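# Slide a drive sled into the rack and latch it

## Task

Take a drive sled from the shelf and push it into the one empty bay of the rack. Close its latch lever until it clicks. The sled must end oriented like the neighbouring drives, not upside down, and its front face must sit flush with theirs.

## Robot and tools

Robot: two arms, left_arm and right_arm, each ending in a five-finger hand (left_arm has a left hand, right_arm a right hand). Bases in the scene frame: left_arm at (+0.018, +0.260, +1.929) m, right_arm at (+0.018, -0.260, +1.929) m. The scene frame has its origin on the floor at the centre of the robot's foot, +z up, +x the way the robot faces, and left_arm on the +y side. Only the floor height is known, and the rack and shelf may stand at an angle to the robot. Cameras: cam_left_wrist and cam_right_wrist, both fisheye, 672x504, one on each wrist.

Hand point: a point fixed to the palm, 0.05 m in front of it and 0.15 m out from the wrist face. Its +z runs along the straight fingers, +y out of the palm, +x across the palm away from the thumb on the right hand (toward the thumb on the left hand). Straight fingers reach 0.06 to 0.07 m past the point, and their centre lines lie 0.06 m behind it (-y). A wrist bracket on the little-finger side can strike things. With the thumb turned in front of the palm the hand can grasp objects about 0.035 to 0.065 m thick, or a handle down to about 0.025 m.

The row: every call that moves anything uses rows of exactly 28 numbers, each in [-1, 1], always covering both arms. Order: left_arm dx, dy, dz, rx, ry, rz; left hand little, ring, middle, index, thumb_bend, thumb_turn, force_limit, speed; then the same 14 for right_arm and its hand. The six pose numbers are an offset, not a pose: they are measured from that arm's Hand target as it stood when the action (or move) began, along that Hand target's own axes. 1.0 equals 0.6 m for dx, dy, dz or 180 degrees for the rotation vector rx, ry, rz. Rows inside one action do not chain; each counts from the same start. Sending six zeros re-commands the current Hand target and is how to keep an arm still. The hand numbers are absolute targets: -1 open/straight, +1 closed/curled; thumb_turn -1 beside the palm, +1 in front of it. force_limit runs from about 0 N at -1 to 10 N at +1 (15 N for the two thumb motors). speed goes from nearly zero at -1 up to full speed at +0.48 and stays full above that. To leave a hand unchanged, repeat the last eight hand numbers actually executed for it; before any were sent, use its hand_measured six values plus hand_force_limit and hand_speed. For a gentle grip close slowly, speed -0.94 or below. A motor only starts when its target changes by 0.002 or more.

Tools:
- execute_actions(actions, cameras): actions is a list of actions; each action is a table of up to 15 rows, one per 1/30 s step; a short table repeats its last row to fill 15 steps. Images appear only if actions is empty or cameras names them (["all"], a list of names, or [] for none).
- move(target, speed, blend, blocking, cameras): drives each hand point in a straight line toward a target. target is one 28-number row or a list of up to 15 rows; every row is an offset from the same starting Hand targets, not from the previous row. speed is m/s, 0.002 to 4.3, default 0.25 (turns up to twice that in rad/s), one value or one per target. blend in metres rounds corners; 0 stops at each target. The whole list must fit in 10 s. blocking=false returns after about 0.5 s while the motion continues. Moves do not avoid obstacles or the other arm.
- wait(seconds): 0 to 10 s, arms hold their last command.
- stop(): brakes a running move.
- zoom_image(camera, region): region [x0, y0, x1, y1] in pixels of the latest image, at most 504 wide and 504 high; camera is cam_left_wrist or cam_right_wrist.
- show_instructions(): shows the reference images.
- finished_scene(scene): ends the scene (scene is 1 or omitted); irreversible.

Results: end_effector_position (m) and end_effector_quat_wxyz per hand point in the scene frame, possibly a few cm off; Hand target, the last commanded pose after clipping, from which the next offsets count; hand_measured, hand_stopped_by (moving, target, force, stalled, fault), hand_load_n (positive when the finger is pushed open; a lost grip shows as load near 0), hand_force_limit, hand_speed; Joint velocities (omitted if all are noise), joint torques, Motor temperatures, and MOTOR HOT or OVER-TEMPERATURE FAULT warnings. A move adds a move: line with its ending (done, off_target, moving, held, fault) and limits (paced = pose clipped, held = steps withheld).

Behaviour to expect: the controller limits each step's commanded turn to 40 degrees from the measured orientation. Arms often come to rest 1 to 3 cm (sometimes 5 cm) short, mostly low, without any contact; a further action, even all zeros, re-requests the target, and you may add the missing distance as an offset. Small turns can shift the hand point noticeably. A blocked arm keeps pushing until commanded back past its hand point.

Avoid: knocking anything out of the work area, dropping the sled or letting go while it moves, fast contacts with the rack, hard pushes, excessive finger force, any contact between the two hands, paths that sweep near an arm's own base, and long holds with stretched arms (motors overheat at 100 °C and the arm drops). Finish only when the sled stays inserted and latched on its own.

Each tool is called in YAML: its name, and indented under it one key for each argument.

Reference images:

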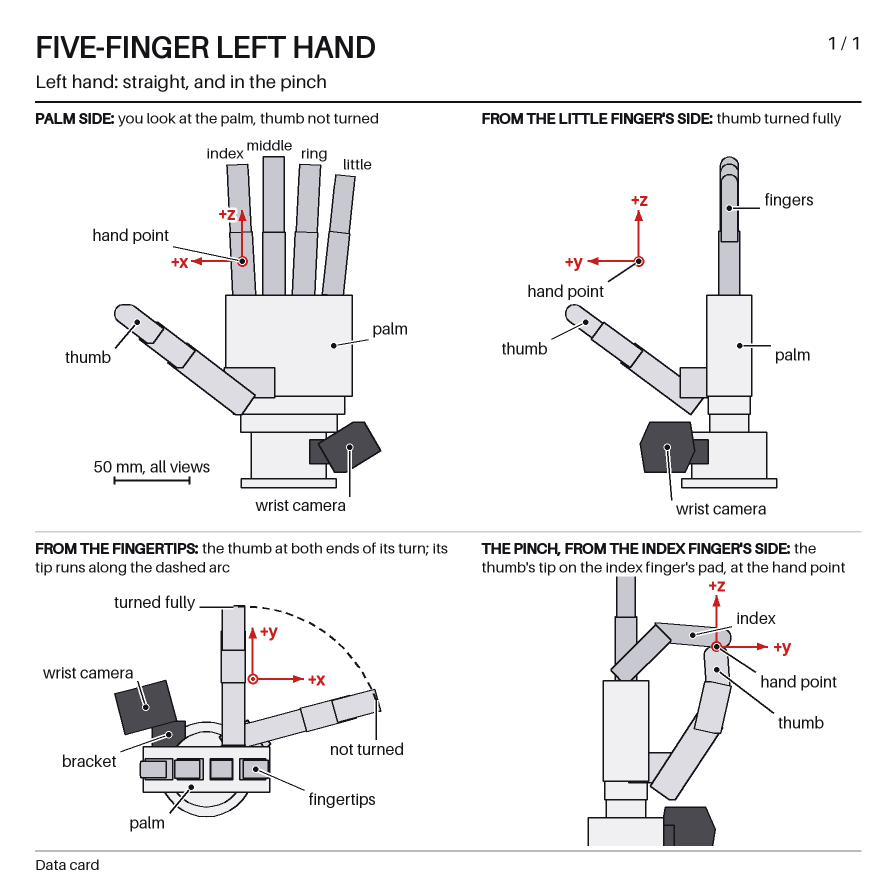

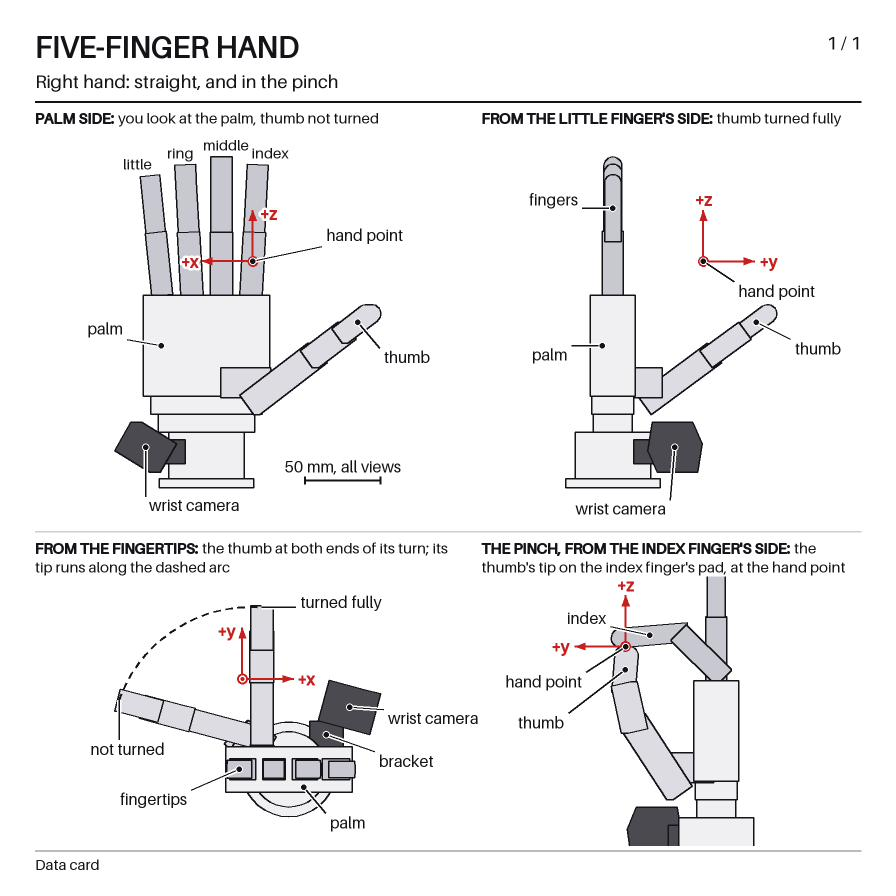

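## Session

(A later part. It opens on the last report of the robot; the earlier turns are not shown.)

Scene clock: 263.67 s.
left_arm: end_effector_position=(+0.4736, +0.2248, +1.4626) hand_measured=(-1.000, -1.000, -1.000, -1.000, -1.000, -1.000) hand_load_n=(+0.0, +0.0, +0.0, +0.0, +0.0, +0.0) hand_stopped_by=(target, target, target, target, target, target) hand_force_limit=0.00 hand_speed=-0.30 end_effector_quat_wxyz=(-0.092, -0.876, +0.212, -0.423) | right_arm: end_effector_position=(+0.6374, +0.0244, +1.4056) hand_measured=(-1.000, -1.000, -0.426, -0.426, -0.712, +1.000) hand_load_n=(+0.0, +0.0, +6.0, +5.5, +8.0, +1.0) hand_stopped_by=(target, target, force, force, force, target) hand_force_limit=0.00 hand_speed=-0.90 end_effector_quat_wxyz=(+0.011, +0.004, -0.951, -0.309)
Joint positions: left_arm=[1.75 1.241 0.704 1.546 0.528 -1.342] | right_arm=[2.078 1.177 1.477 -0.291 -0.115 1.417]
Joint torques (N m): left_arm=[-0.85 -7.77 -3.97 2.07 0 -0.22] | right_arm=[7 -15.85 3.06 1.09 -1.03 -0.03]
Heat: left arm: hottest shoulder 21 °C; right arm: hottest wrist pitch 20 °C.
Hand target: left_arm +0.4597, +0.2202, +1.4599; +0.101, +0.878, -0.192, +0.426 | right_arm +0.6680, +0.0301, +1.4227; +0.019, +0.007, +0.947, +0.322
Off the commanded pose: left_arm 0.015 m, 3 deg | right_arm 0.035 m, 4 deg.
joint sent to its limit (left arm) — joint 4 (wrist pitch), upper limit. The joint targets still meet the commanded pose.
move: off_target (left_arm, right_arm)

move:
  target: [0,0,0,0,0,0,-1,-1,-1,-1,-1,-1,0,-0.3,-0.0333,0.0159,-0.0048,0,0,0,-1,-1,0.05,0.05,-0.1,1,0,-0.9]
  speed: 0.08
  cameras: ["all"]

zoom_image:
  camera: "cam_left_wrist"
  region: [240, 170, 400, 310]

zoom_image:
  camera: "cam_right_wrist"
  region: [210, 290, 350, 400]

Scene clock: 265.83 s.
left_arm: end_effector_position=(+0.4736, +0.2248, +1.4626) hand_measured=(-1.000, -1.000, -1.000, -1.000, -1.000, -1.000) hand_load_n=(+0.0, +0.0, +0.0, +0.0, -0.5, +0.0) hand_stopped_by=(target, target, target, target, target, target) hand_force_limit=0.00 hand_speed=-0.30 end_effector_quat_wxyz=(-0.092, -0.876, +0.212, -0.423) | right_arm: end_effector_position=(+0.6337, +0.0341, +1.4100) hand_measured=(-1.000, -1.000, -0.426, -0.426, -0.712, +1.000) hand_load_n=(+0.0, -0.5, +6.0, +5.5, +8.0, +1.0) hand_stopped_by=(target, target, force, force, force, target) hand_force_limit=0.00 hand_speed=-0.90 end_effector_quat_wxyz=(+0.021, +0.006, -0.950, -0.310)
Joint positions: left_arm=[1.75 1.241 0.704 1.546 0.528 -1.342] | right_arm=[2.104 1.179 1.478 -0.31 -0.087 1.417]
Joint torques (N m): left_arm=[-0.73 -7.65 -4.01 1.95 -0.03 -0.17] | right_arm=[7.59 -16.03 6.79 -0.03 -0.93 -0.04]
Heat: left arm: hottest shoulder 21 °C; right arm: hottest wrist pitch 20 °C.
Hand target: left_arm +0.4597, +0.2202, +1.4599; +0.101, +0.878, -0.192, +0.426 | right_arm +0.6877, +0.0354, +1.4314; +0.019, +0.006, +0.947, +0.322
Off the commanded pose: left_arm 0.015 m, 3 deg | right_arm 0.058 m, 5 deg.
joint sent to its limit (left arm) — joint 4 (wrist pitch), upper limit. The joint targets still meet the commanded pose.
move: off_target (left_arm, right_arm)
camera_calibration:
cam_left_wrist: T_world_to_cam=[[0.578422, 0.777339, 0.247331, -0.808885], [0.01714, -0.314714, 0.949032, -1.31954], [0.815558, -0.544701, -0.195361, 0.137871], [0, 0, 0, 1]] pos_world=[0.378052, 0.288598, 1.47929]
cam_right_wrist: T_world_to_cam=[[-0.244956, 0.733535, 0.633974, -0.771813], [0.883669, -0.100121, 0.457279, -1.19154], [0.398904, 0.672237, -0.623677, 0.723306], [0, 0, 0, 1]] pos_world=[0.575339, -0.0393798, 1.48529]

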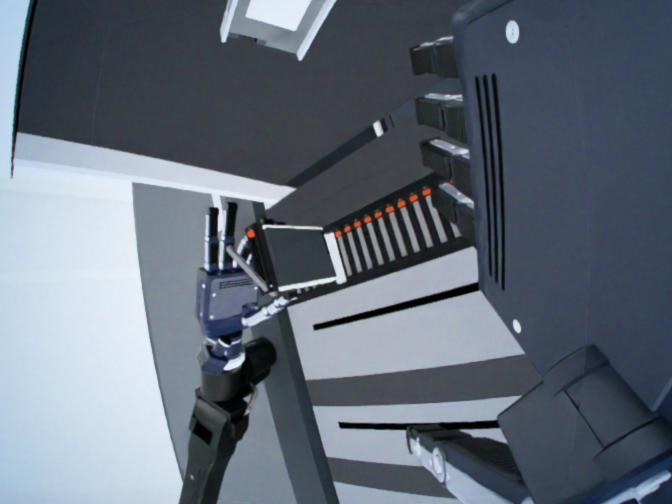

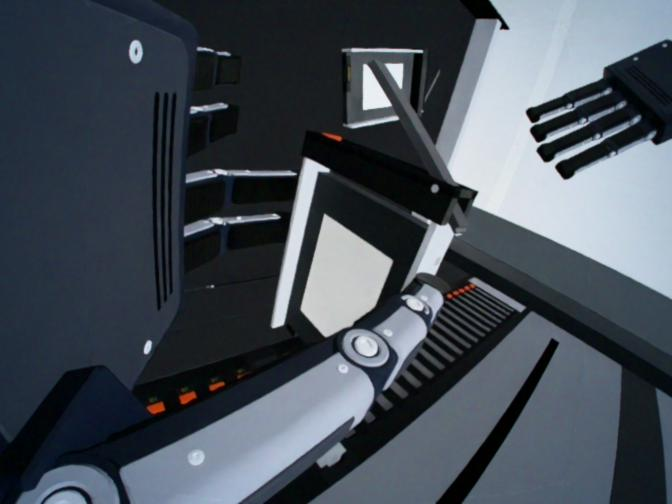

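Scaled by 3.150 from the camera's 672x504 image, which has a finer 960x720 frame.

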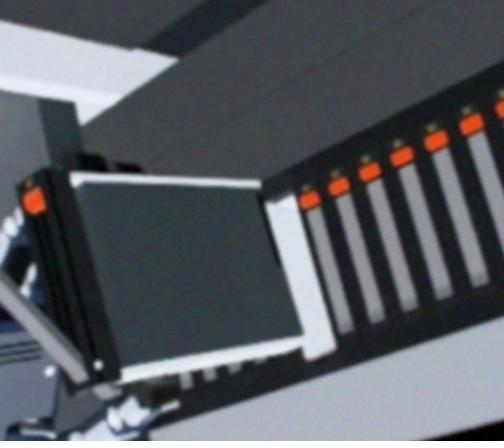

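Scaled by 3.600 from the camera's 672x504 image, which has a finer 960x720 frame.

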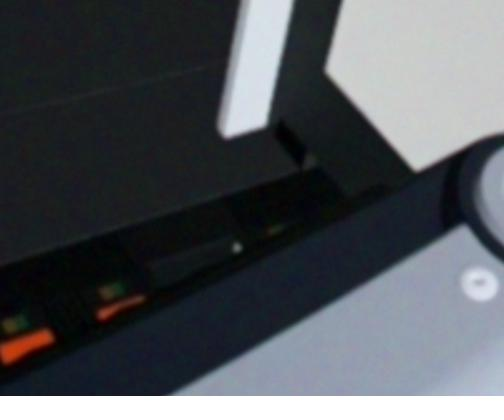

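zoom_image:
  camera: "cam_left_wrist"
  region: [170, 190, 350, 370]

zoom_image:
  camera: "cam_left_wrist"
  region: [100, 180, 504, 504]

Scaled by 2.800 from the camera's 672x504 image, which has a finer 960x720 frame.

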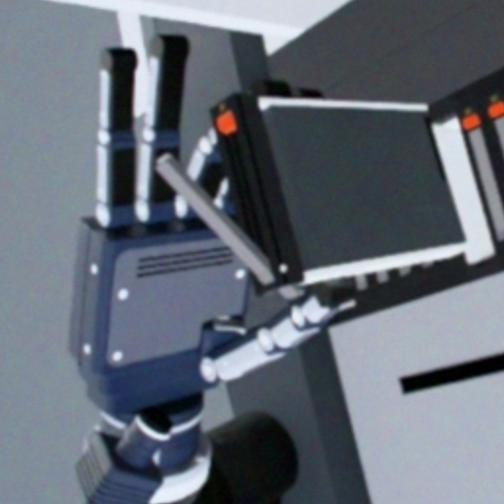

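Scaled by 1.248 from the camera's 672x504 image, which has a finer 960x720 frame.

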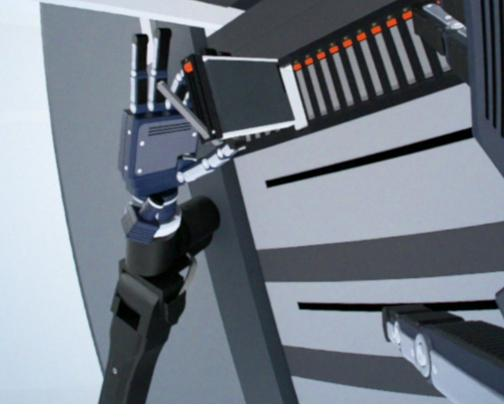

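move:
  target:
    - [0,0,0,0,0,0,-1,-1,-1,-1,-1,-1,0,-0.3,0.1295,-0.010,0.013,0.0067,0.0132,0,-1,-1,0.05,0.05,-0.1,1,0,-0.9]
    - [0,0,0,0,0,0,-1,-1,-1,-1,-1,-1,0,-0.3,0.1295,-0.1787,-0.1036,0.0067,0.0132,0,-1,-1,0.05,0.05,-0.1,1,0,-0.9]
  speed: 0.12
  blend: [0.02,0]
  cameras: ["all"]

zoom_image:
  camera: "cam_left_wrist"
  region: [130, 190, 350, 370]

Scene clock: 321.37 s.
left_arm: end_effector_position=(+0.4736, +0.2248, +1.4626) hand_measured=(-1.000, -1.000, -1.000, -1.000, -1.000, -1.000) hand_load_n=(+0.0, +0.0, +0.0, +0.0, +0.0, +0.0) hand_stopped_by=(target, target, target, target, target, target) hand_force_limit=0.00 hand_speed=-0.30 end_effector_quat_wxyz=(-0.092, -0.876, +0.212, -0.423) | right_arm: end_effector_position=(+0.6035, -0.0833, +1.4046) hand_measured=(-1.000, -1.000, -0.426, -0.426, -0.712, +1.000) hand_load_n=(+0.5, +0.0, +6.5, +5.5, +8.0, +1.0) hand_stopped_by=(target, target, force, force, force, target) hand_force_limit=0.00 hand_speed=-0.90 end_effector_quat_wxyz=(+0.000, +0.003, -0.951, -0.309)
Joint positions: left_arm=[1.75 1.241 0.704 1.546 0.528 -1.342] | right_arm=[1.785 1.07 1.325 -0.223 -0.409 1.422]
Joint torques (N m): left_arm=[-0.5 -7.41 -3.95 1.92 -0.05 -0.17] | right_arm=[1.2 -17.55 0.91 -0.35 -1.05 -0.02]
Heat: left arm: hottest elbow 22 °C; right arm: hottest shoulder 22 °C.
Hand target: left_arm +0.4597, +0.2202, +1.4599; +0.101, +0.878, -0.192, +0.426 | right_arm +0.6077, -0.0857, +1.4128; +0.000, +0.000, +0.950, +0.312
Off the commanded pose: left_arm 0.015 m, 3 deg | right_arm 0.009 m, 1 deg.
joint sent to its limit (left arm) — joint 4 (wrist pitch), upper limit. The joint targets still meet the commanded pose.
move: off_target (left_arm)
camera_calibration:
cam_left_wrist: T_world_to_cam=[[0.578422, 0.777339, 0.247331, -0.808885], [0.01714, -0.314714, 0.949032, -1.31954], [0.815558, -0.544701, -0.195361, 0.137871], [0, 0, 0, 1]] pos_world=[0.378052, 0.288598, 1.47929]
cam_right_wrist: T_world_to_cam=[[-0.256343, 0.739497, 0.62244, -0.666181], [0.863985, -0.113426, 0.490576, -1.21018], [0.433381, 0.663535, -0.609838, 0.769979], [0, 0, 0, 1]] pos_world=[0.541112, -0.155535, 1.47791]

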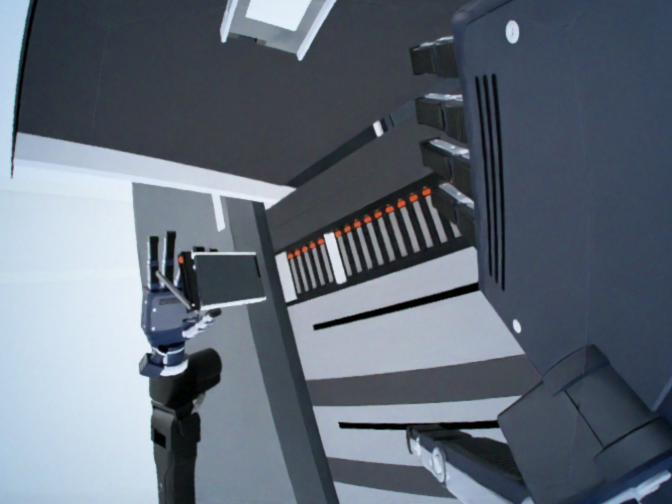

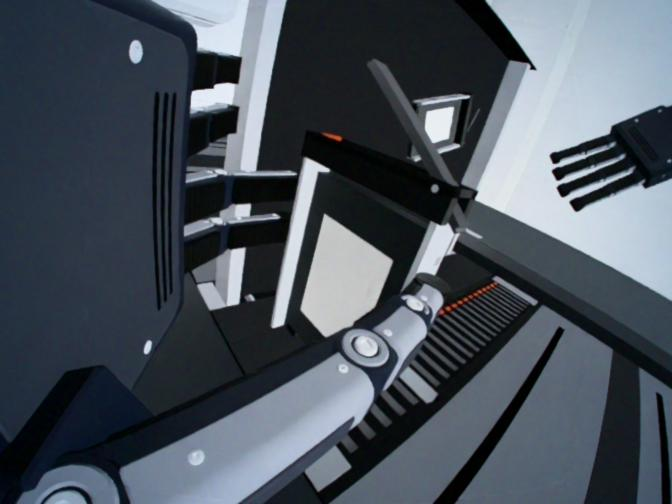

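Scaled by 2.291 from the camera's 672x504 image, which has a finer 960x720 frame.

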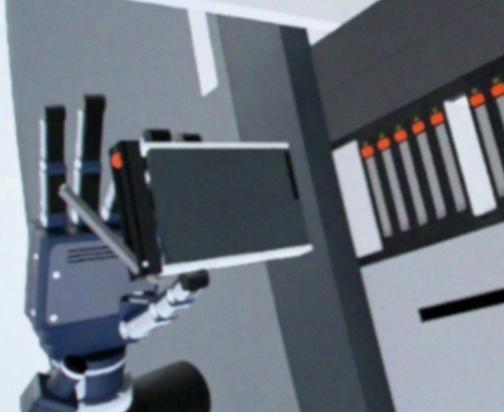

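move:
  target: [0,0,0,0,0,0,-1,-1,-1,-1,-1,-1,0,-0.3,-0.0838,0.0028,-0.0046,0,0,0,-1,-1,0.05,0.05,-0.1,1,0,-0.9]
  speed: 0.08
  cameras: ["cam_left_wrist"]

zoom_image:
  camera: "cam_left_wrist"
  region: [170, 210, 330, 370]

Scene clock: 327.10 s.
left_arm: end_effector_position=(+0.4736, +0.2248, +1.4626) hand_measured=(-1.000, -1.000, -1.000, -1.000, -1.000, -1.000) hand_load_n=(+0.0, +0.0, +0.0, +0.0, +0.0, +0.0) hand_stopped_by=(target, target, target, target, target, target) hand_force_limit=0.00 hand_speed=-0.30 end_effector_quat_wxyz=(-0.092, -0.876, +0.212, -0.423) | right_arm: end_effector_position=(+0.6385, -0.0908, +1.4095) hand_measured=(-1.000, -1.000, -0.426, -0.426, -0.712, +1.000) hand_load_n=(+0.0, +0.0, +6.5, +5.5, +8.0, +1.0) hand_stopped_by=(target, target, force, force, force, target) hand_force_limit=0.00 hand_speed=-0.90 end_effector_quat_wxyz=(+0.012, +0.002, -0.953, -0.303)
Joint positions: left_arm=[1.75 1.241 0.704 1.546 0.528 -1.342] | right_arm=[1.786 1.071 1.435 -0.353 -0.393 1.425]
Joint torques (N m): left_arm=[-0.5 -6.83 -4.1 1.73 0.02 -0.13] | right_arm=[2.73 -16.85 5.26 -0.27 -0.91 -0.05]
Motor temperatures (°C): left_arm=[19 20 22 15 17 16] | right_arm=[19 23 20 19 19 17]
Heat: left arm: hottest elbow 22 °C; right arm: hottest shoulder 23 °C.
Hand target: left_arm +0.4597, +0.2202, +1.4599; +0.101, +0.878, -0.192, +0.426 | right_arm +0.6578, -0.0858, +1.4159; -0.001, +0.000, +0.950, +0.312
Off the commanded pose: left_arm 0.015 m, 3 deg | right_arm 0.021 m, 2 deg.
joint sent to its limit (left arm) — joint 4 (wrist pitch), upper limit. The joint targets still meet the commanded pose.
move: off_target (left_arm, right_arm)
camera_calibration:
cam_left_wrist: T_world_to_cam=[[0.578422, 0.777339, 0.247331, -0.808885], [0.01714, -0.314714, 0.949032, -1.31954], [0.815558, -0.544701, -0.195361, 0.137871], [0, 0, 0, 1]] pos_world=[0.378052, 0.288598, 1.47929]
Images, in order (width x height): cam_left_wrist 672x504.

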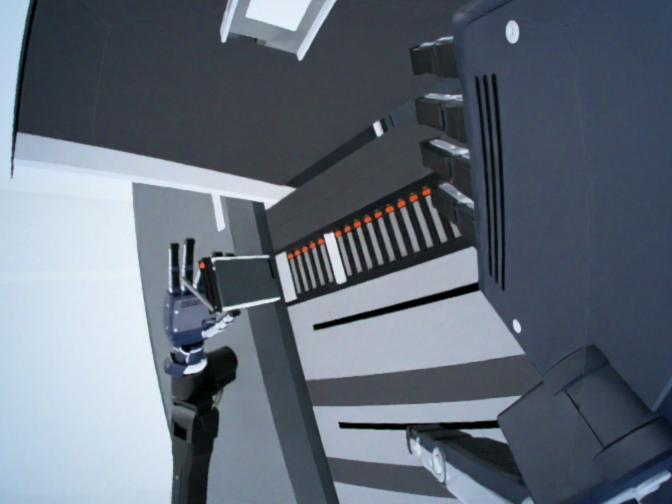

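Scaled by 3.150 from the camera's 672x504 image, which has a finer 960x720 frame.

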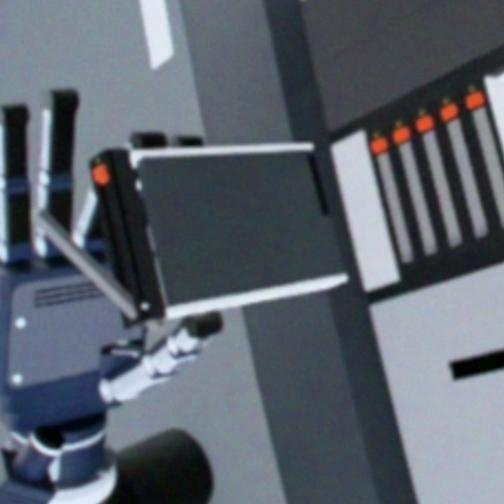

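move:
  target: [0,0,0,0,0,0,-1,-1,-1,-1,-1,-1,0,-0.3,-0.0237,0.0087,0.002,0,0,0,-1,-1,0.05,0.05,-0.1,1,0,-0.9]
  speed: 0.08
  cameras: ["cam_left_wrist"]

zoom_image:
  camera: "cam_left_wrist"
  region: [170, 210, 330, 370]

Scene clock: 331.33 s.
left_arm: end_effector_position=(+0.4736, +0.2248, +1.4626) hand_measured=(-1.000, -1.000, -1.000, -1.000, -1.000, -1.000) hand_load_n=(+0.0, +0.0, +0.0, +0.0, -0.5, +0.0) hand_stopped_by=(target, target, target, target, target, target) hand_force_limit=0.00 hand_speed=-0.30 end_effector_quat_wxyz=(-0.092, -0.876, +0.212, -0.423) | right_arm: end_effector_position=(+0.6328, -0.0848, +1.4046) hand_measured=(-1.000, -1.000, -0.426, -0.426, -0.712, +1.000) hand_load_n=(+0.5, +0.0, +6.0, +5.5, +8.0, +1.0) hand_stopped_by=(target, target, force, force, force, target) hand_force_limit=0.00 hand_speed=-0.90 end_effector_quat_wxyz=(+0.030, +0.000, -0.952, -0.303)
Joint positions: left_arm=[1.75 1.241 0.704 1.546 0.528 -1.342] | right_arm=[1.801 1.086 1.451 -0.389 -0.374 1.425]
Joint torques (N m): left_arm=[-0.79 -7.41 -4.18 1.76 -0.04 -0.19] | right_arm=[3.37 -17.61 7.15 -0.24 -0.89 -0.05]
Heat: left arm: hottest elbow 22 °C; right arm: hottest shoulder 23 °C.
Hand target: left_arm +0.4597, +0.2202, +1.4599; +0.101, +0.878, -0.192, +0.426 | right_arm +0.6722, -0.0810, +1.4181; +0.000, +0.000, +0.950, +0.312
Off the commanded pose: left_arm 0.015 m, 3 deg | right_arm 0.042 m, 4 deg.
joint sent to its limit (left arm) — joint 4 (wrist pitch), upper limit. The joint targets still meet the commanded pose.
move: off_target (left_arm, right_arm)
camera_calibration:
cam_left_wrist: T_world_to_cam=[[0.578422, 0.777339, 0.247331, -0.808885], [0.01714, -0.314714, 0.949032, -1.31954], [0.815558, -0.544701, -0.195361, 0.137871], [0, 0, 0, 1]] pos_world=[0.378052, 0.288598, 1.47929]
Images, in order (width x height): cam_left_wrist 672x504.

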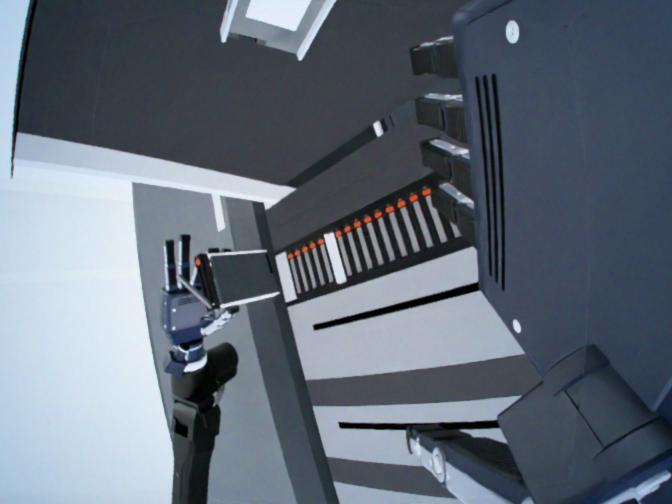

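Scaled by 3.150 from the camera's 672x504 image, which has a finer 960x720 frame.

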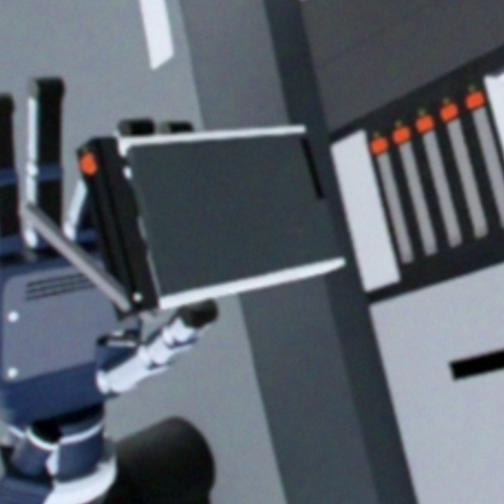

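wait:
  seconds: 0.1
  cameras: ["cam_right_wrist"]

zoom_image:
  camera: "cam_right_wrist"
  region: [180, 240, 360, 400]

Scene clock: 337.40 s.
left_arm: end_effector_position=(+0.4736, +0.2248, +1.4626) hand_measured=(-1.000, -1.000, -1.000, -1.000, -1.000, -1.000) hand_load_n=(+0.0, +0.0, +0.0, +0.0, +0.0, +0.0) hand_stopped_by=(target, target, target, target, target, target) hand_force_limit=0.00 hand_speed=-0.30 end_effector_quat_wxyz=(-0.092, -0.876, +0.212, -0.423) | right_arm: end_effector_position=(+0.6328, -0.0848, +1.4046) hand_measured=(-1.000, -1.000, -0.426, -0.426, -0.712, +1.000) hand_load_n=(+0.0, +0.0, +6.0, +5.5, +8.0, +1.0) hand_stopped_by=(target, target, force, force, force, target) hand_force_limit=0.00 hand_speed=-0.90 end_effector_quat_wxyz=(+0.030, +0.000, -0.952, -0.303)
Joint positions: left_arm=[1.75 1.241 0.704 1.546 0.528 -1.342] | right_arm=[1.801 1.086 1.451 -0.389 -0.374 1.425]
Joint torques (N m): left_arm=[-0.32 -7.59 -3.92 1.96 -0.02 -0.18] | right_arm=[3.31 -17.67 7.19 -0.24 -0.89 -0.06]
Heat: left arm: hottest elbow 22 °C; right arm: hottest shoulder 23 °C.
Hand target: left_arm +0.4597, +0.2202, +1.4599; +0.101, +0.878, -0.192, +0.426 | right_arm +0.6722, -0.0810, +1.4181; +0.000, +0.000, +0.950, +0.312
Off the commanded pose: left_arm 0.015 m, 3 deg | right_arm 0.042 m, 4 deg.
wait: 0.10 s; at rest from the start
camera_calibration:
cam_right_wrist: T_world_to_cam=[[-0.228907, 0.743932, 0.627827, -0.682158], [0.892568, -0.0969892, 0.440358, -1.18177], [0.388489, 0.66118, -0.641808, 0.831387], [0, 0, 0, 1]] pos_world=[0.575677, -0.156836, 1.48227]
Images, in order (width x height): cam_right_wrist 672x504.

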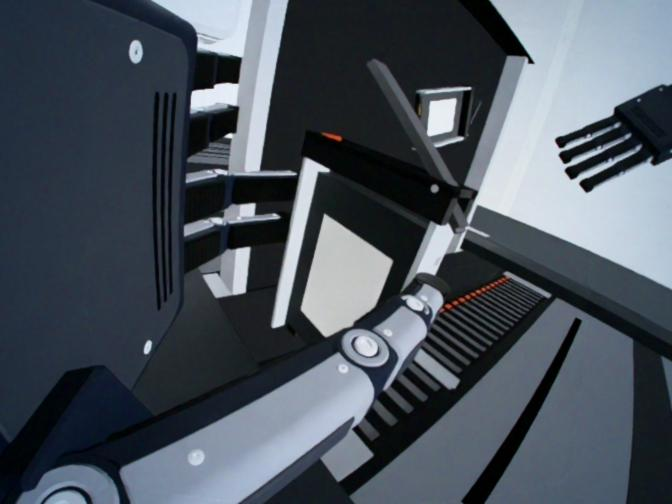

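Scaled by 2.800 from the camera's 672x504 image, which has a finer 960x720 frame.

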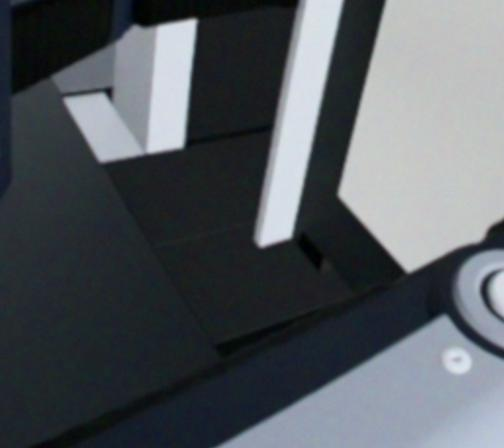

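move:
  target:
    - [0,0,0,0,0,0,-1,-1,-1,-1,-1,-1,0,-0.3,0.1203,-0.0268,-0.0197,0,0,0,-1,-1,0.05,0.05,-0.1,1,0,-0.9]
    - [0,0,0,0,0,0,-1,-1,-1,-1,-1,-1,0,-0.3,0.1203,-0.161,-0.1182,0,0,0,-1,-1,0.05,0.05,-0.1,1,0,-0.9]
    - [0,0,0,0,0,0,-1,-1,-1,-1,-1,-1,0,-0.3,-0.0133,-0.161,-0.1182,0,0,0,-1,-1,0.05,0.05,-0.1,1,0,-0.9]
  speed: [0.15,0.15,0.1]
  blend: [0.02,0.02,0]
  cameras: ["cam_left_wrist"]

Scene clock: 347.63 s.
left_arm: end_effector_position=(+0.4736, +0.2248, +1.4626) hand_measured=(-1.000, -1.000, -1.000, -1.000, -1.000, -1.000) hand_load_n=(+0.0, +0.0, +0.0, +0.0, +0.0, +0.0) hand_stopped_by=(target, target, target, target, target, target) hand_force_limit=0.00 hand_speed=-0.30 end_effector_quat_wxyz=(-0.092, -0.876, +0.212, -0.423) | right_arm: end_effector_position=(+0.6365, -0.2048, +1.4031) hand_measured=(-1.000, -1.000, -0.426, -0.426, -0.712, +1.000) hand_load_n=(+0.0, +0.0, +5.0, +6.5, +8.0, +0.0) hand_stopped_by=(target, target, force, force, force, target) hand_force_limit=0.00 hand_speed=-0.90 end_effector_quat_wxyz=(+0.034, -0.014, -0.951, -0.307)
Joint positions: left_arm=[1.75 1.241 0.704 1.546 0.528 -1.342] | right_arm=[1.441 1.088 1.496 -0.439 -0.742 1.442]
Joint torques (N m): left_arm=[-0.73 -7.47 -3.97 1.76 0 -0.17] | right_arm=[-0.5 -19.08 8.38 -0.12 -0.95 -0.05]
Heat: left arm: hottest elbow 22 °C; right arm: hottest shoulder 22 °C.
Hand target: left_arm +0.4597, +0.2202, +1.4599; +0.101, +0.878, -0.192, +0.426 | right_arm +0.6801, -0.2007, +1.4179; +0.000, +0.000, +0.950, +0.312
Off the commanded pose: left_arm 0.015 m, 3 deg | right_arm 0.046 m, 4 deg.
joint sent to its limit (left arm) — joint 4 (wrist pitch), upper limit. The joint targets still meet the commanded pose.
move: off_target (left_arm, right_arm)
camera_calibration:
cam_left_wrist: T_world_to_cam=[[0.578422, 0.777339, 0.247331, -0.808885], [0.01714, -0.314714, 0.949032, -1.31954], [0.815558, -0.544701, -0.195361, 0.137871], [0, 0, 0, 1]] pos_world=[0.378052, 0.288598, 1.47929]
Images, in order (width x height): cam_left_wrist 672x504.

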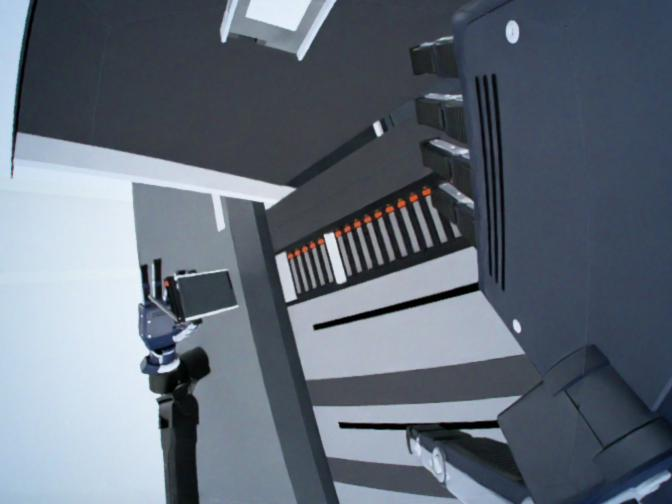

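move:
  target: [0,0,0,0,0,0,-1,-1,-1,-1,-1,-1,0,-0.3,-0.0667,0,0,0,0,0,-1,-1,0.05,0.05,-0.1,1,0,-0.9]
  speed: 0.1

Scene clock: 350.03 s.
left_arm: end_effector_position=(+0.4736, +0.2248, +1.4626) hand_measured=(-1.000, -1.000, -1.000, -1.000, -1.000, -1.000) hand_load_n=(+0.0, +0.0, +0.0, +0.0, -0.5, +0.0) hand_stopped_by=(target, target, target, target, target, target) hand_force_limit=0.00 hand_speed=-0.30 end_effector_quat_wxyz=(-0.092, -0.876, +0.212, -0.423) | right_arm: end_effector_position=(+0.6278, -0.2066, +1.3872) hand_measured=(-1.000, -1.000, -0.426, -0.426, -0.712, +1.000) hand_load_n=(+0.0, +0.0, +5.0, +6.5, +8.0, +0.0) hand_stopped_by=(target, target, force, force, force, target) hand_force_limit=0.00 hand_speed=-0.90 end_effector_quat_wxyz=(+0.076, -0.034, -0.948, -0.307)
Joint positions: left_arm=[1.75 1.241 0.704 1.546 0.528 -1.342] | right_arm=[1.441 1.135 1.556 -0.544 -0.737 1.444]
Joint torques (N m): left_arm=[-0.62 -7.47 -4.1 1.98 -0.01 -0.18] | right_arm=[0.15 -21.71 12.94 0.2 -0.88 -0.06]
Heat: left arm: hottest elbow 22 °C; right arm: hottest shoulder 23 °C.
Hand target: left_arm +0.4597, +0.2202, +1.4599; +0.101, +0.878, -0.192, +0.426 | right_arm +0.7202, -0.2007, +1.4180; +0.000, +0.000, +0.950, +0.312
Off the commanded pose: left_arm 0.015 m, 3 deg | right_arm 0.097 m, 10 deg.
joint sent to its limit (left arm) — joint 4 (wrist pitch), upper limit. The joint targets still meet the commanded pose.
move: off_target (left_arm, right_arm)

wait:
  seconds: 0.1
  cameras: ["all"]

zoom_image:
  camera: "cam_left_wrist"
  region: [100, 200, 350, 504]

Scene clock: 355.60 s.
left_arm: end_effector_position=(+0.4736, +0.2248, +1.4626) hand_measured=(-1.000, -1.000, -1.000, -1.000, -1.000, -1.000) hand_load_n=(+0.0, +0.0, +0.0, +0.0, +0.0, +0.0) hand_stopped_by=(target, target, target, target, target, target) hand_force_limit=0.00 hand_speed=-0.30 end_effector_quat_wxyz=(-0.092, -0.876, +0.212, -0.423) | right_arm: end_effector_position=(+0.6278, -0.2066, +1.3872) hand_measured=(-1.000, -1.000, -0.426, -0.426, -0.712, +1.000) hand_load_n=(+0.0, +0.0, +5.5, +7.0, +8.0, +0.0) hand_stopped_by=(target, target, force, force, force, target) hand_force_limit=0.00 hand_speed=-0.90 end_effector_quat_wxyz=(+0.076, -0.034, -0.948, -0.307)
Joint positions: left_arm=[1.75 1.241 0.704 1.546 0.528 -1.342] | right_arm=[1.441 1.135 1.556 -0.544 -0.737 1.444]
Joint torques (N m): left_arm=[-1.14 -7.94 -4.16 1.76 0 -0.19] | right_arm=[-0.03 -21.71 12.9 0.17 -0.89 -0.06]
Heat: left arm: hottest elbow 22 °C; right arm: hottest shoulder 23 °C.
Hand target: left_arm +0.4597, +0.2202, +1.4599; +0.101, +0.878, -0.192, +0.426 | right_arm +0.7202, -0.2007, +1.4180; +0.000, +0.000, +0.950, +0.312
Off the commanded pose: left_arm 0.015 m, 3 deg | right_arm 0.097 m, 10 deg.
wait: 0.10 s; at rest from the start
camera_calibration:
cam_left_wrist: T_world_to_cam=[[0.578422, 0.777339, 0.247331, -0.808885], [0.01714, -0.314714, 0.949032, -1.31954], [0.815558, -0.544701, -0.195361, 0.137871], [0, 0, 0, 1]] pos_world=[0.378052, 0.288598, 1.47929]
cam_right_wrist: T_world_to_cam=[[-0.131306, 0.74481, 0.654229, -0.679431], [0.930796, -0.134473, 0.339905, -1.07392], [0.341141, 0.653586, -0.67561, 0.977703], [0, 0, 0, 1]] pos_world=[0.576854, -0.277379, 1.47008]

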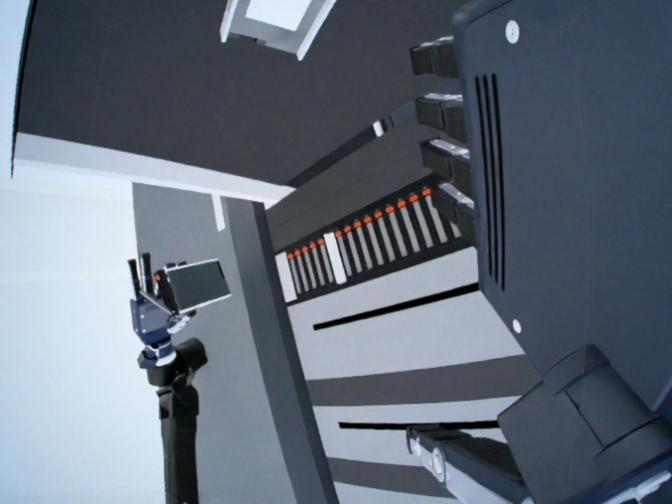

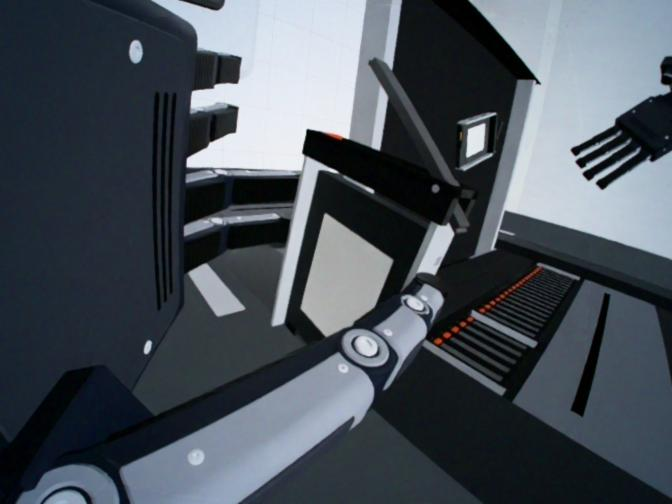

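Scaled by 1.658 from the camera's 672x504 image, which has a finer 960x720 frame.

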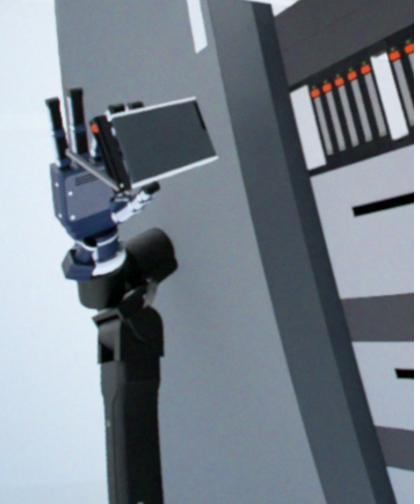

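move:
  target:
    - [0,0,0,0,0,0,-1,-1,-1,-1,-1,-1,0,-0.3,0.2837,-0.0177,0.0242,0,0,0,-1,-1,0.05,0.05,-0.1,1,0,-0.9]
    - [0,0,0,0,0,0,-1,-1,-1,-1,-1,-1,0,-0.3,0.4503,-0.0035,0.1172,0,-0.1248,0.170,-1,-1,0.05,0.05,-0.1,1,0,-0.9]
  speed: [0.2,0.25]
  blend: [0.03,0]
  cameras: ["all"]

Scene clock: 392.47 s.
left_arm: end_effector_position=(+0.4736, +0.2248, +1.4626) hand_measured=(-1.000, -1.000, -1.000, -1.000, -1.000, -1.000) hand_load_n=(+0.0, +0.0, +0.0, +0.0, +0.0, +0.0) hand_stopped_by=(target, target, target, target, target, target) hand_force_limit=0.00 hand_speed=-0.30 end_effector_quat_wxyz=(-0.092, -0.876, +0.212, -0.423) | right_arm: end_effector_position=(+0.4582, -0.1676, +1.3557) hand_measured=(-1.000, -1.000, -0.426, -0.426, -0.712, +1.000) hand_load_n=(+0.0, +0.5, +5.0, +6.5, +8.0, +0.0) hand_stopped_by=(target, target, force, force, force, target) hand_force_limit=0.00 hand_speed=-0.90 end_effector_quat_wxyz=(+0.097, +0.267, +0.919, +0.273)
Joint positions: left_arm=[1.75 1.241 0.704 1.546 0.528 -1.342] | right_arm=[1.605 1.325 0.864 0.889 -0.471 2.095]
Joint torques (N m): left_arm=[-0.15 -7.36 -4.14 1.99 0.01 -0.19] | right_arm=[0.91 -9.82 -5.46 1.89 -0.74 0.01]
Motor temperatures (°C): left_arm=[19 20 22 15 17 16] | right_arm=[18 24 26 19 19 17]
Heat: left arm: hottest elbow 22 °C; right arm: hottest elbow 26 °C.
Hand target: left_arm +0.4597, +0.2202, +1.4599; +0.101, +0.878, -0.192, +0.426 | right_arm +0.4499, -0.1610, +1.3602; +0.101, +0.309, +0.899, +0.295
Off the commanded pose: left_arm 0.015 m, 3 deg | right_arm 0.012 m, 6 deg.
joint sent to its limit (left arm) — joint 4 (wrist pitch), upper limit. The joint targets still meet the commanded pose.
joint sent to its limit (right arm) — joint 6 (wrist roll), upper limit. The joint targets are off in orientation, not in position.
move: off_target (left_arm, right_arm)
camera_calibration:
cam_left_wrist: T_world_to_cam=[[0.578422, 0.777339, 0.247331, -0.808885], [0.01714, -0.314714, 0.949032, -1.31954], [0.815558, -0.544701, -0.195361, 0.137871], [0, 0, 0, 1]] pos_world=[0.378052, 0.288598, 1.47929]
cam_right_wrist: T_world_to_cam=[[0.189993, 0.789827, 0.58316, -0.753458], [0.657146, -0.543607, 0.522159, -1.09029], [0.729425, 0.284015, -0.622314, 0.676735], [0, 0, 0, 1]] pos_world=[0.366002, -0.189789, 1.42983]

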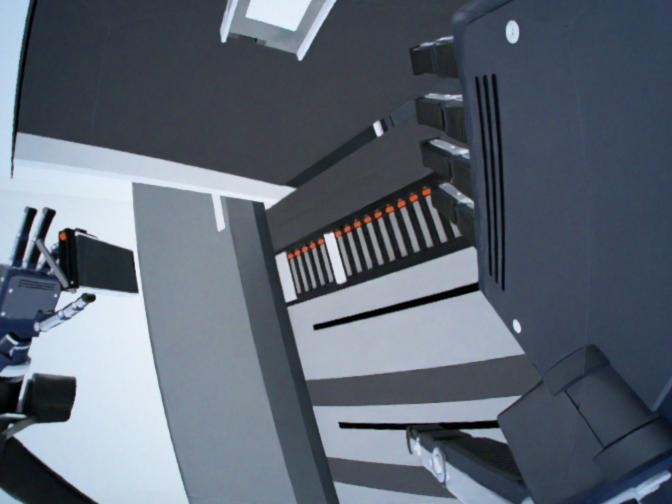

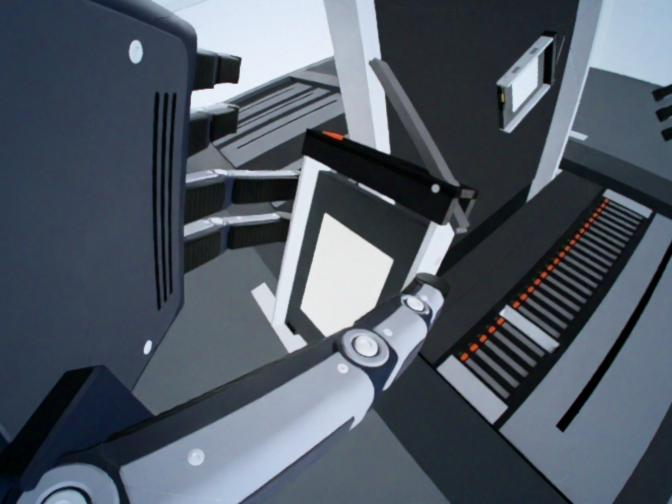

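move:
  target: [0,0,0,0,0,0,-1,-1,-1,-1,-1,-1,0,-0.3,0.0441,-0.1277,0.1547,0,0.0132,-0.0179,-1,-1,0.05,0.05,-0.1,1,0,-0.9]
  speed: 0.2
  cameras: ["all"]

Scene clock: 397.50 s.
left_arm: end_effector_position=(+0.4736, +0.2248, +1.4626) hand_measured=(-1.000, -1.000, -1.000, -1.000, -1.000, -1.000) hand_load_n=(+0.0, +0.0, +0.0, +0.0, +0.0, +0.0) hand_stopped_by=(target, target, target, target, target, target) hand_force_limit=0.00 hand_speed=-0.30 end_effector_quat_wxyz=(-0.092, -0.876, +0.212, -0.423) | right_arm: end_effector_position=(+0.4248, -0.1545, +1.2400) hand_measured=(-1.000, -1.000, -0.426, -0.426, -0.712, +1.000) hand_load_n=(+0.0, +0.0, +5.5, +6.5, +8.0, +0.0) hand_stopped_by=(target, target, force, force, force, target) hand_force_limit=0.00 hand_speed=-0.90 end_effector_quat_wxyz=(+0.091, +0.264, +0.916, +0.288)
Joint positions: left_arm=[1.75 1.241 0.704 1.546 0.528 -1.342] | right_arm=[1.606 1.654 1.175 0.903 -0.505 2.096]
Joint torques (N m): left_arm=[-0.38 -7.06 -4.15 1.95 0.01 -0.14] | right_arm=[0.91 -9.11 -3.47 0.94 -0.91 -0.01]
Heat: left arm: hottest elbow 22 °C; right arm: hottest elbow 25 °C.
Hand target: left_arm +0.4597, +0.2202, +1.4599; +0.101, +0.878, -0.192, +0.426 | right_arm +0.4247, -0.1499, +1.2402; +0.090, +0.277, +0.909, +0.298
Off the commanded pose: left_arm 0.015 m, 3 deg | right_arm 0.004 m, 2 deg.
joint sent to its limit (left arm) — joint 4 (wrist pitch), upper limit. The joint targets still meet the commanded pose.
joint sent to its limit (right arm) — joint 6 (wrist roll), upper limit. The joint targets still meet the commanded pose.
move: off_target (left_arm)
camera_calibration:
cam_left_wrist: T_world_to_cam=[[0.578422, 0.777339, 0.247331, -0.808885], [0.01714, -0.314714, 0.949032, -1.31954], [0.815558, -0.544701, -0.195361, 0.137871], [0, 0, 0, 1]] pos_world=[0.378052, 0.288598, 1.47929]
cam_right_wrist: T_world_to_cam=[[0.182751, 0.77204, 0.608733, -0.721453], [0.66276, -0.55407, 0.503742, -0.982038], [0.72619, 0.311385, -0.612934, 0.619385], [0, 0, 0, 1]] pos_world=[0.332911, -0.179995, 1.31351]

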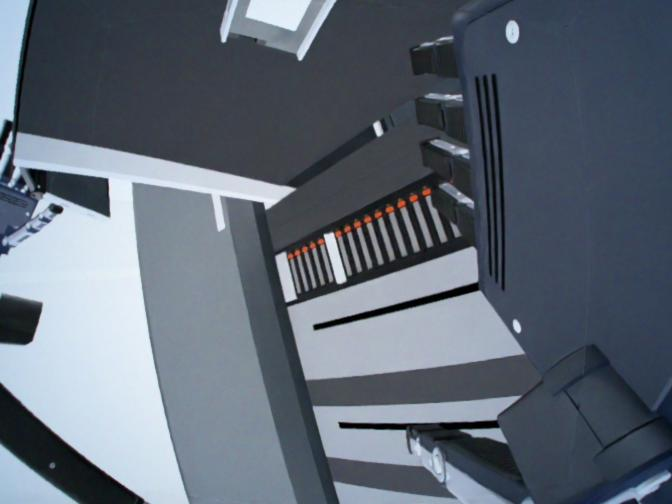

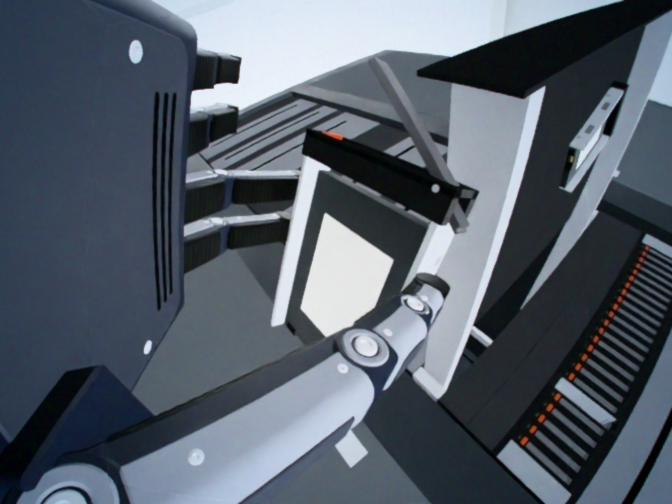

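move:
  target: [0,0,0,0,0,0,-1,-1,-1,-1,-1,-1,0,-0.3,-0.0298,0.0847,0.0372,0,0,0,-1,-1,0.05,0.05,-0.1,1,0,-0.9]
  speed: 0.15
  cameras: ["cam_right_wrist"]

Scene clock: 406.33 s.
left_arm: end_effector_position=(+0.4736, +0.2248, +1.4626) hand_measured=(-1.000, -1.000, -1.000, -1.000, -1.000, -1.000) hand_load_n=(+0.0, +0.0, +0.0, +0.0, -0.5, +0.0) hand_stopped_by=(target, target, target, target, target, target) hand_force_limit=0.00 hand_speed=-0.30 end_effector_quat_wxyz=(-0.092, -0.876, +0.212, -0.423) | right_arm: end_effector_position=(+0.4672, -0.1210, +1.2500) hand_measured=(-1.000, -1.000, -0.428, -0.426, -0.712, +1.000) hand_load_n=(+0.0, +0.0, +8.5, +0.0, +5.5, +3.0) hand_stopped_by=(target, target, force, force, force, target) hand_force_limit=0.00 hand_speed=-0.90 end_effector_quat_wxyz=(+0.093, +0.278, +0.910, +0.292)
Joint positions: left_arm=[1.75 1.241 0.704 1.546 0.528 -1.342] | right_arm=[1.682 1.591 1.196 0.818 -0.438 2.096]
Joint torques (N m): left_arm=[-0.67 -7.53 -4.21 1.87 0.02 -0.2] | right_arm=[2.26 -10.75 -3.02 0.62 -0.8 -0.11]
Heat: left arm: hottest elbow 22 °C; right arm: hottest elbow 24 °C.
Hand target: left_arm +0.4597, +0.2202, +1.4599; +0.101, +0.878, -0.192, +0.426 | right_arm +0.4697, -0.1150, +1.2522; +0.090, +0.278, +0.909, +0.298
Off the commanded pose: left_arm 0.015 m, 3 deg | right_arm 0.007 m, 1 deg.
joint sent to its limit (left arm) — joint 4 (wrist pitch), upper limit. The joint targets still meet the commanded pose.
move: off_target (left_arm)
camera_calibration:
cam_right_wrist: T_world_to_cam=[[0.206447, 0.758587, 0.618001, -0.785318], [0.647657, -0.579382, 0.494829, -0.981458], [0.73343, 0.298097, -0.610916, 0.576716], [0, 0, 0, 1]] pos_world=[0.374794, -0.144825, 1.32331]
Images, in order (width x height): cam_right_wrist 672x504.

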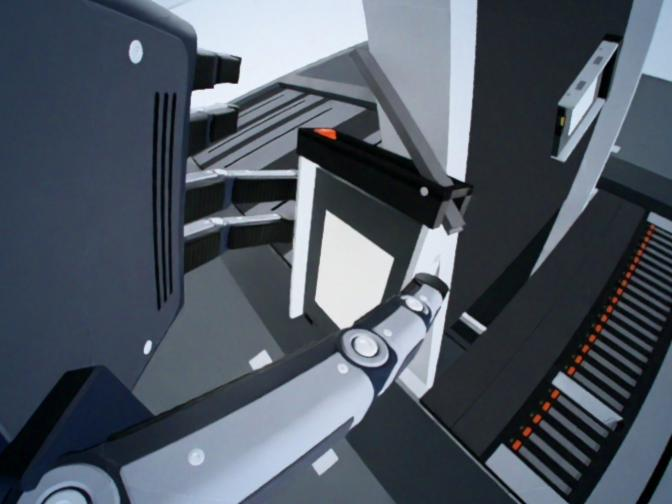

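move:
  target: [0,0,0,0,0,0,-1,-1,-1,-1,-1,-1,0,-0.3,0.0093,0.0112,0.0082,0,0,0,-1,-1,0.05,0.05,-0.1,1,0,-0.9]
  speed: 0.08
  cameras: ["cam_right_wrist"]

Scene clock: 408.33 s.
left_arm: end_effector_position=(+0.4736, +0.2248, +1.4626) hand_measured=(-1.000, -1.000, -1.000, -1.000, -1.000, -1.000) hand_load_n=(+0.0, +0.0, +0.0, +0.0, +0.0, +0.0) hand_stopped_by=(target, target, target, target, target, target) hand_force_limit=0.00 hand_speed=-0.30 end_effector_quat_wxyz=(-0.092, -0.876, +0.212, -0.423) | right_arm: end_effector_position=(+0.4688, -0.1150, +1.2504) hand_measured=(-1.000, -1.000, -0.428, -0.426, -0.712, +1.000) hand_load_n=(+0.0, +0.0, +8.0, +0.0, +5.0, +2.5) hand_stopped_by=(target, target, force, force, force, target) hand_force_limit=0.00 hand_speed=-0.90 end_effector_quat_wxyz=(+0.093, +0.281, +0.910, +0.291)
Joint positions: left_arm=[1.75 1.241 0.704 1.546 0.528 -1.342] | right_arm=[1.696 1.591 1.196 0.818 -0.42 2.096]
Joint torques (N m): left_arm=[-0.38 -7.3 -3.95 1.83 -0.07 -0.2] | right_arm=[2.96 -10.23 -2.81 0.57 -0.82 -0.18]
Heat: left arm: hottest elbow 22 °C; right arm: hottest elbow 24 °C.
Hand target: left_arm +0.4597, +0.2202, +1.4599; +0.101, +0.878, -0.192, +0.426 | right_arm +0.4697, -0.1048, +1.2523; +0.090, +0.278, +0.909, +0.298
Off the commanded pose: left_arm 0.015 m, 3 deg | right_arm 0.010 m, 1 deg.
joint sent to its limit (left arm) — joint 4 (wrist pitch), upper limit. The joint targets still meet the commanded pose.
move: off_target (left_arm)
camera_calibration:
cam_right_wrist: T_world_to_cam=[[0.212372, 0.758729, 0.615815, -0.790573], [0.644278, -0.582535, 0.495538, -0.978815], [0.734713, 0.291517, -0.612547, 0.574691], [0, 0, 0, 1]] pos_world=[0.376292, -0.137896, 1.32391]
Images, in order (width x height): cam_right_wrist 672x504.

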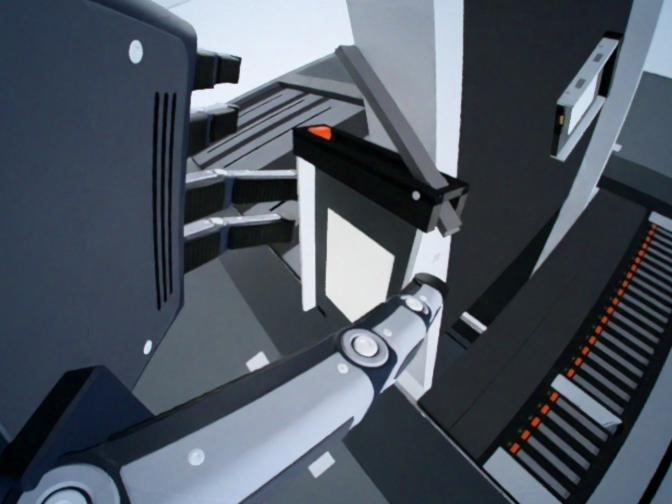

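move:
  target: [0,0,0,0,0,0,-1,-1,-1,-1,-1,-1,0,-0.3,0.0111,0.0134,0.0098,0,0,0,-1,-1,0.05,0.05,-0.1,1,0,-0.9]
  speed: 0.08
  cameras: ["cam_right_wrist"]

Scene clock: 409.90 s.
left_arm: end_effector_position=(+0.4736, +0.2248, +1.4626) hand_measured=(-1.000, -1.000, -1.000, -1.000, -1.000, -1.000) hand_load_n=(+0.0, +0.0, +0.0, +0.0, +0.0, +0.0) hand_stopped_by=(target, target, target, target, target, target) hand_force_limit=0.00 hand_speed=-0.30 end_effector_quat_wxyz=(-0.092, -0.876, +0.212, -0.423) | right_arm: end_effector_position=(+0.4719, -0.1030, +1.2519) hand_measured=(-1.000, -1.000, -0.428, -0.426, -0.712, +1.000) hand_load_n=(+0.0, +0.0, +7.0, +0.0, +4.5, +3.0) hand_stopped_by=(target, target, force, force, force, target) hand_force_limit=0.00 hand_speed=-0.90 end_effector_quat_wxyz=(+0.094, +0.283, +0.909, +0.292)
Joint positions: left_arm=[1.75 1.241 0.704 1.546 0.528 -1.342] | right_arm=[1.72 1.591 1.199 0.814 -0.399 2.089]
Joint torques (N m): left_arm=[-2.02 -7.77 -4.05 1.76 0.01 -0.22] | right_arm=[3.37 -9.82 -2.73 0.62 -0.84 -0.21]
Heat: left arm: hottest elbow 22 °C; right arm: hottest elbow 24 °C.
Hand target: left_arm +0.4597, +0.2202, +1.4599; +0.101, +0.878, -0.192, +0.426 | right_arm +0.4698, -0.0929, +1.2523; +0.090, +0.278, +0.909, +0.298
Off the commanded pose: left_arm 0.015 m, 3 deg | right_arm 0.010 m, 1 deg.
joint sent to its limit (left arm) — joint 4 (wrist pitch), upper limit. The joint targets still meet the commanded pose.
move: off_target (left_arm)
camera_calibration:
cam_right_wrist: T_world_to_cam=[[0.214116, 0.756804, 0.617577, -0.804486], [0.64138, -0.585781, 0.495472, -0.97343], [0.73674, 0.290013, -0.610824, 0.566557], [0, 0, 0, 1]] pos_world=[0.379186, -0.125688, 1.32521]
Images, in order (width x height): cam_right_wrist 672x504.

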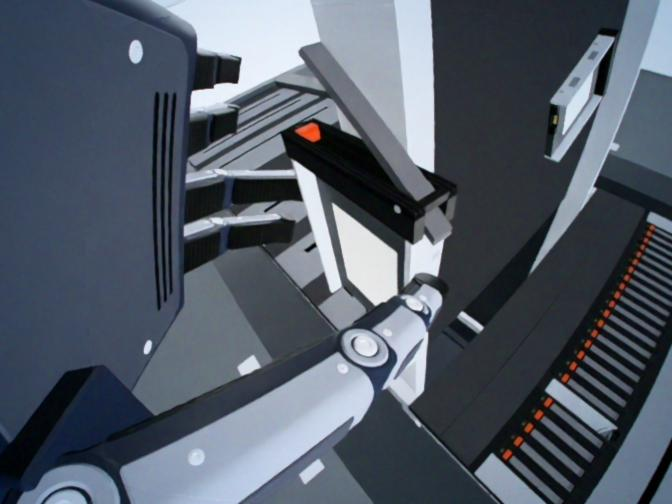

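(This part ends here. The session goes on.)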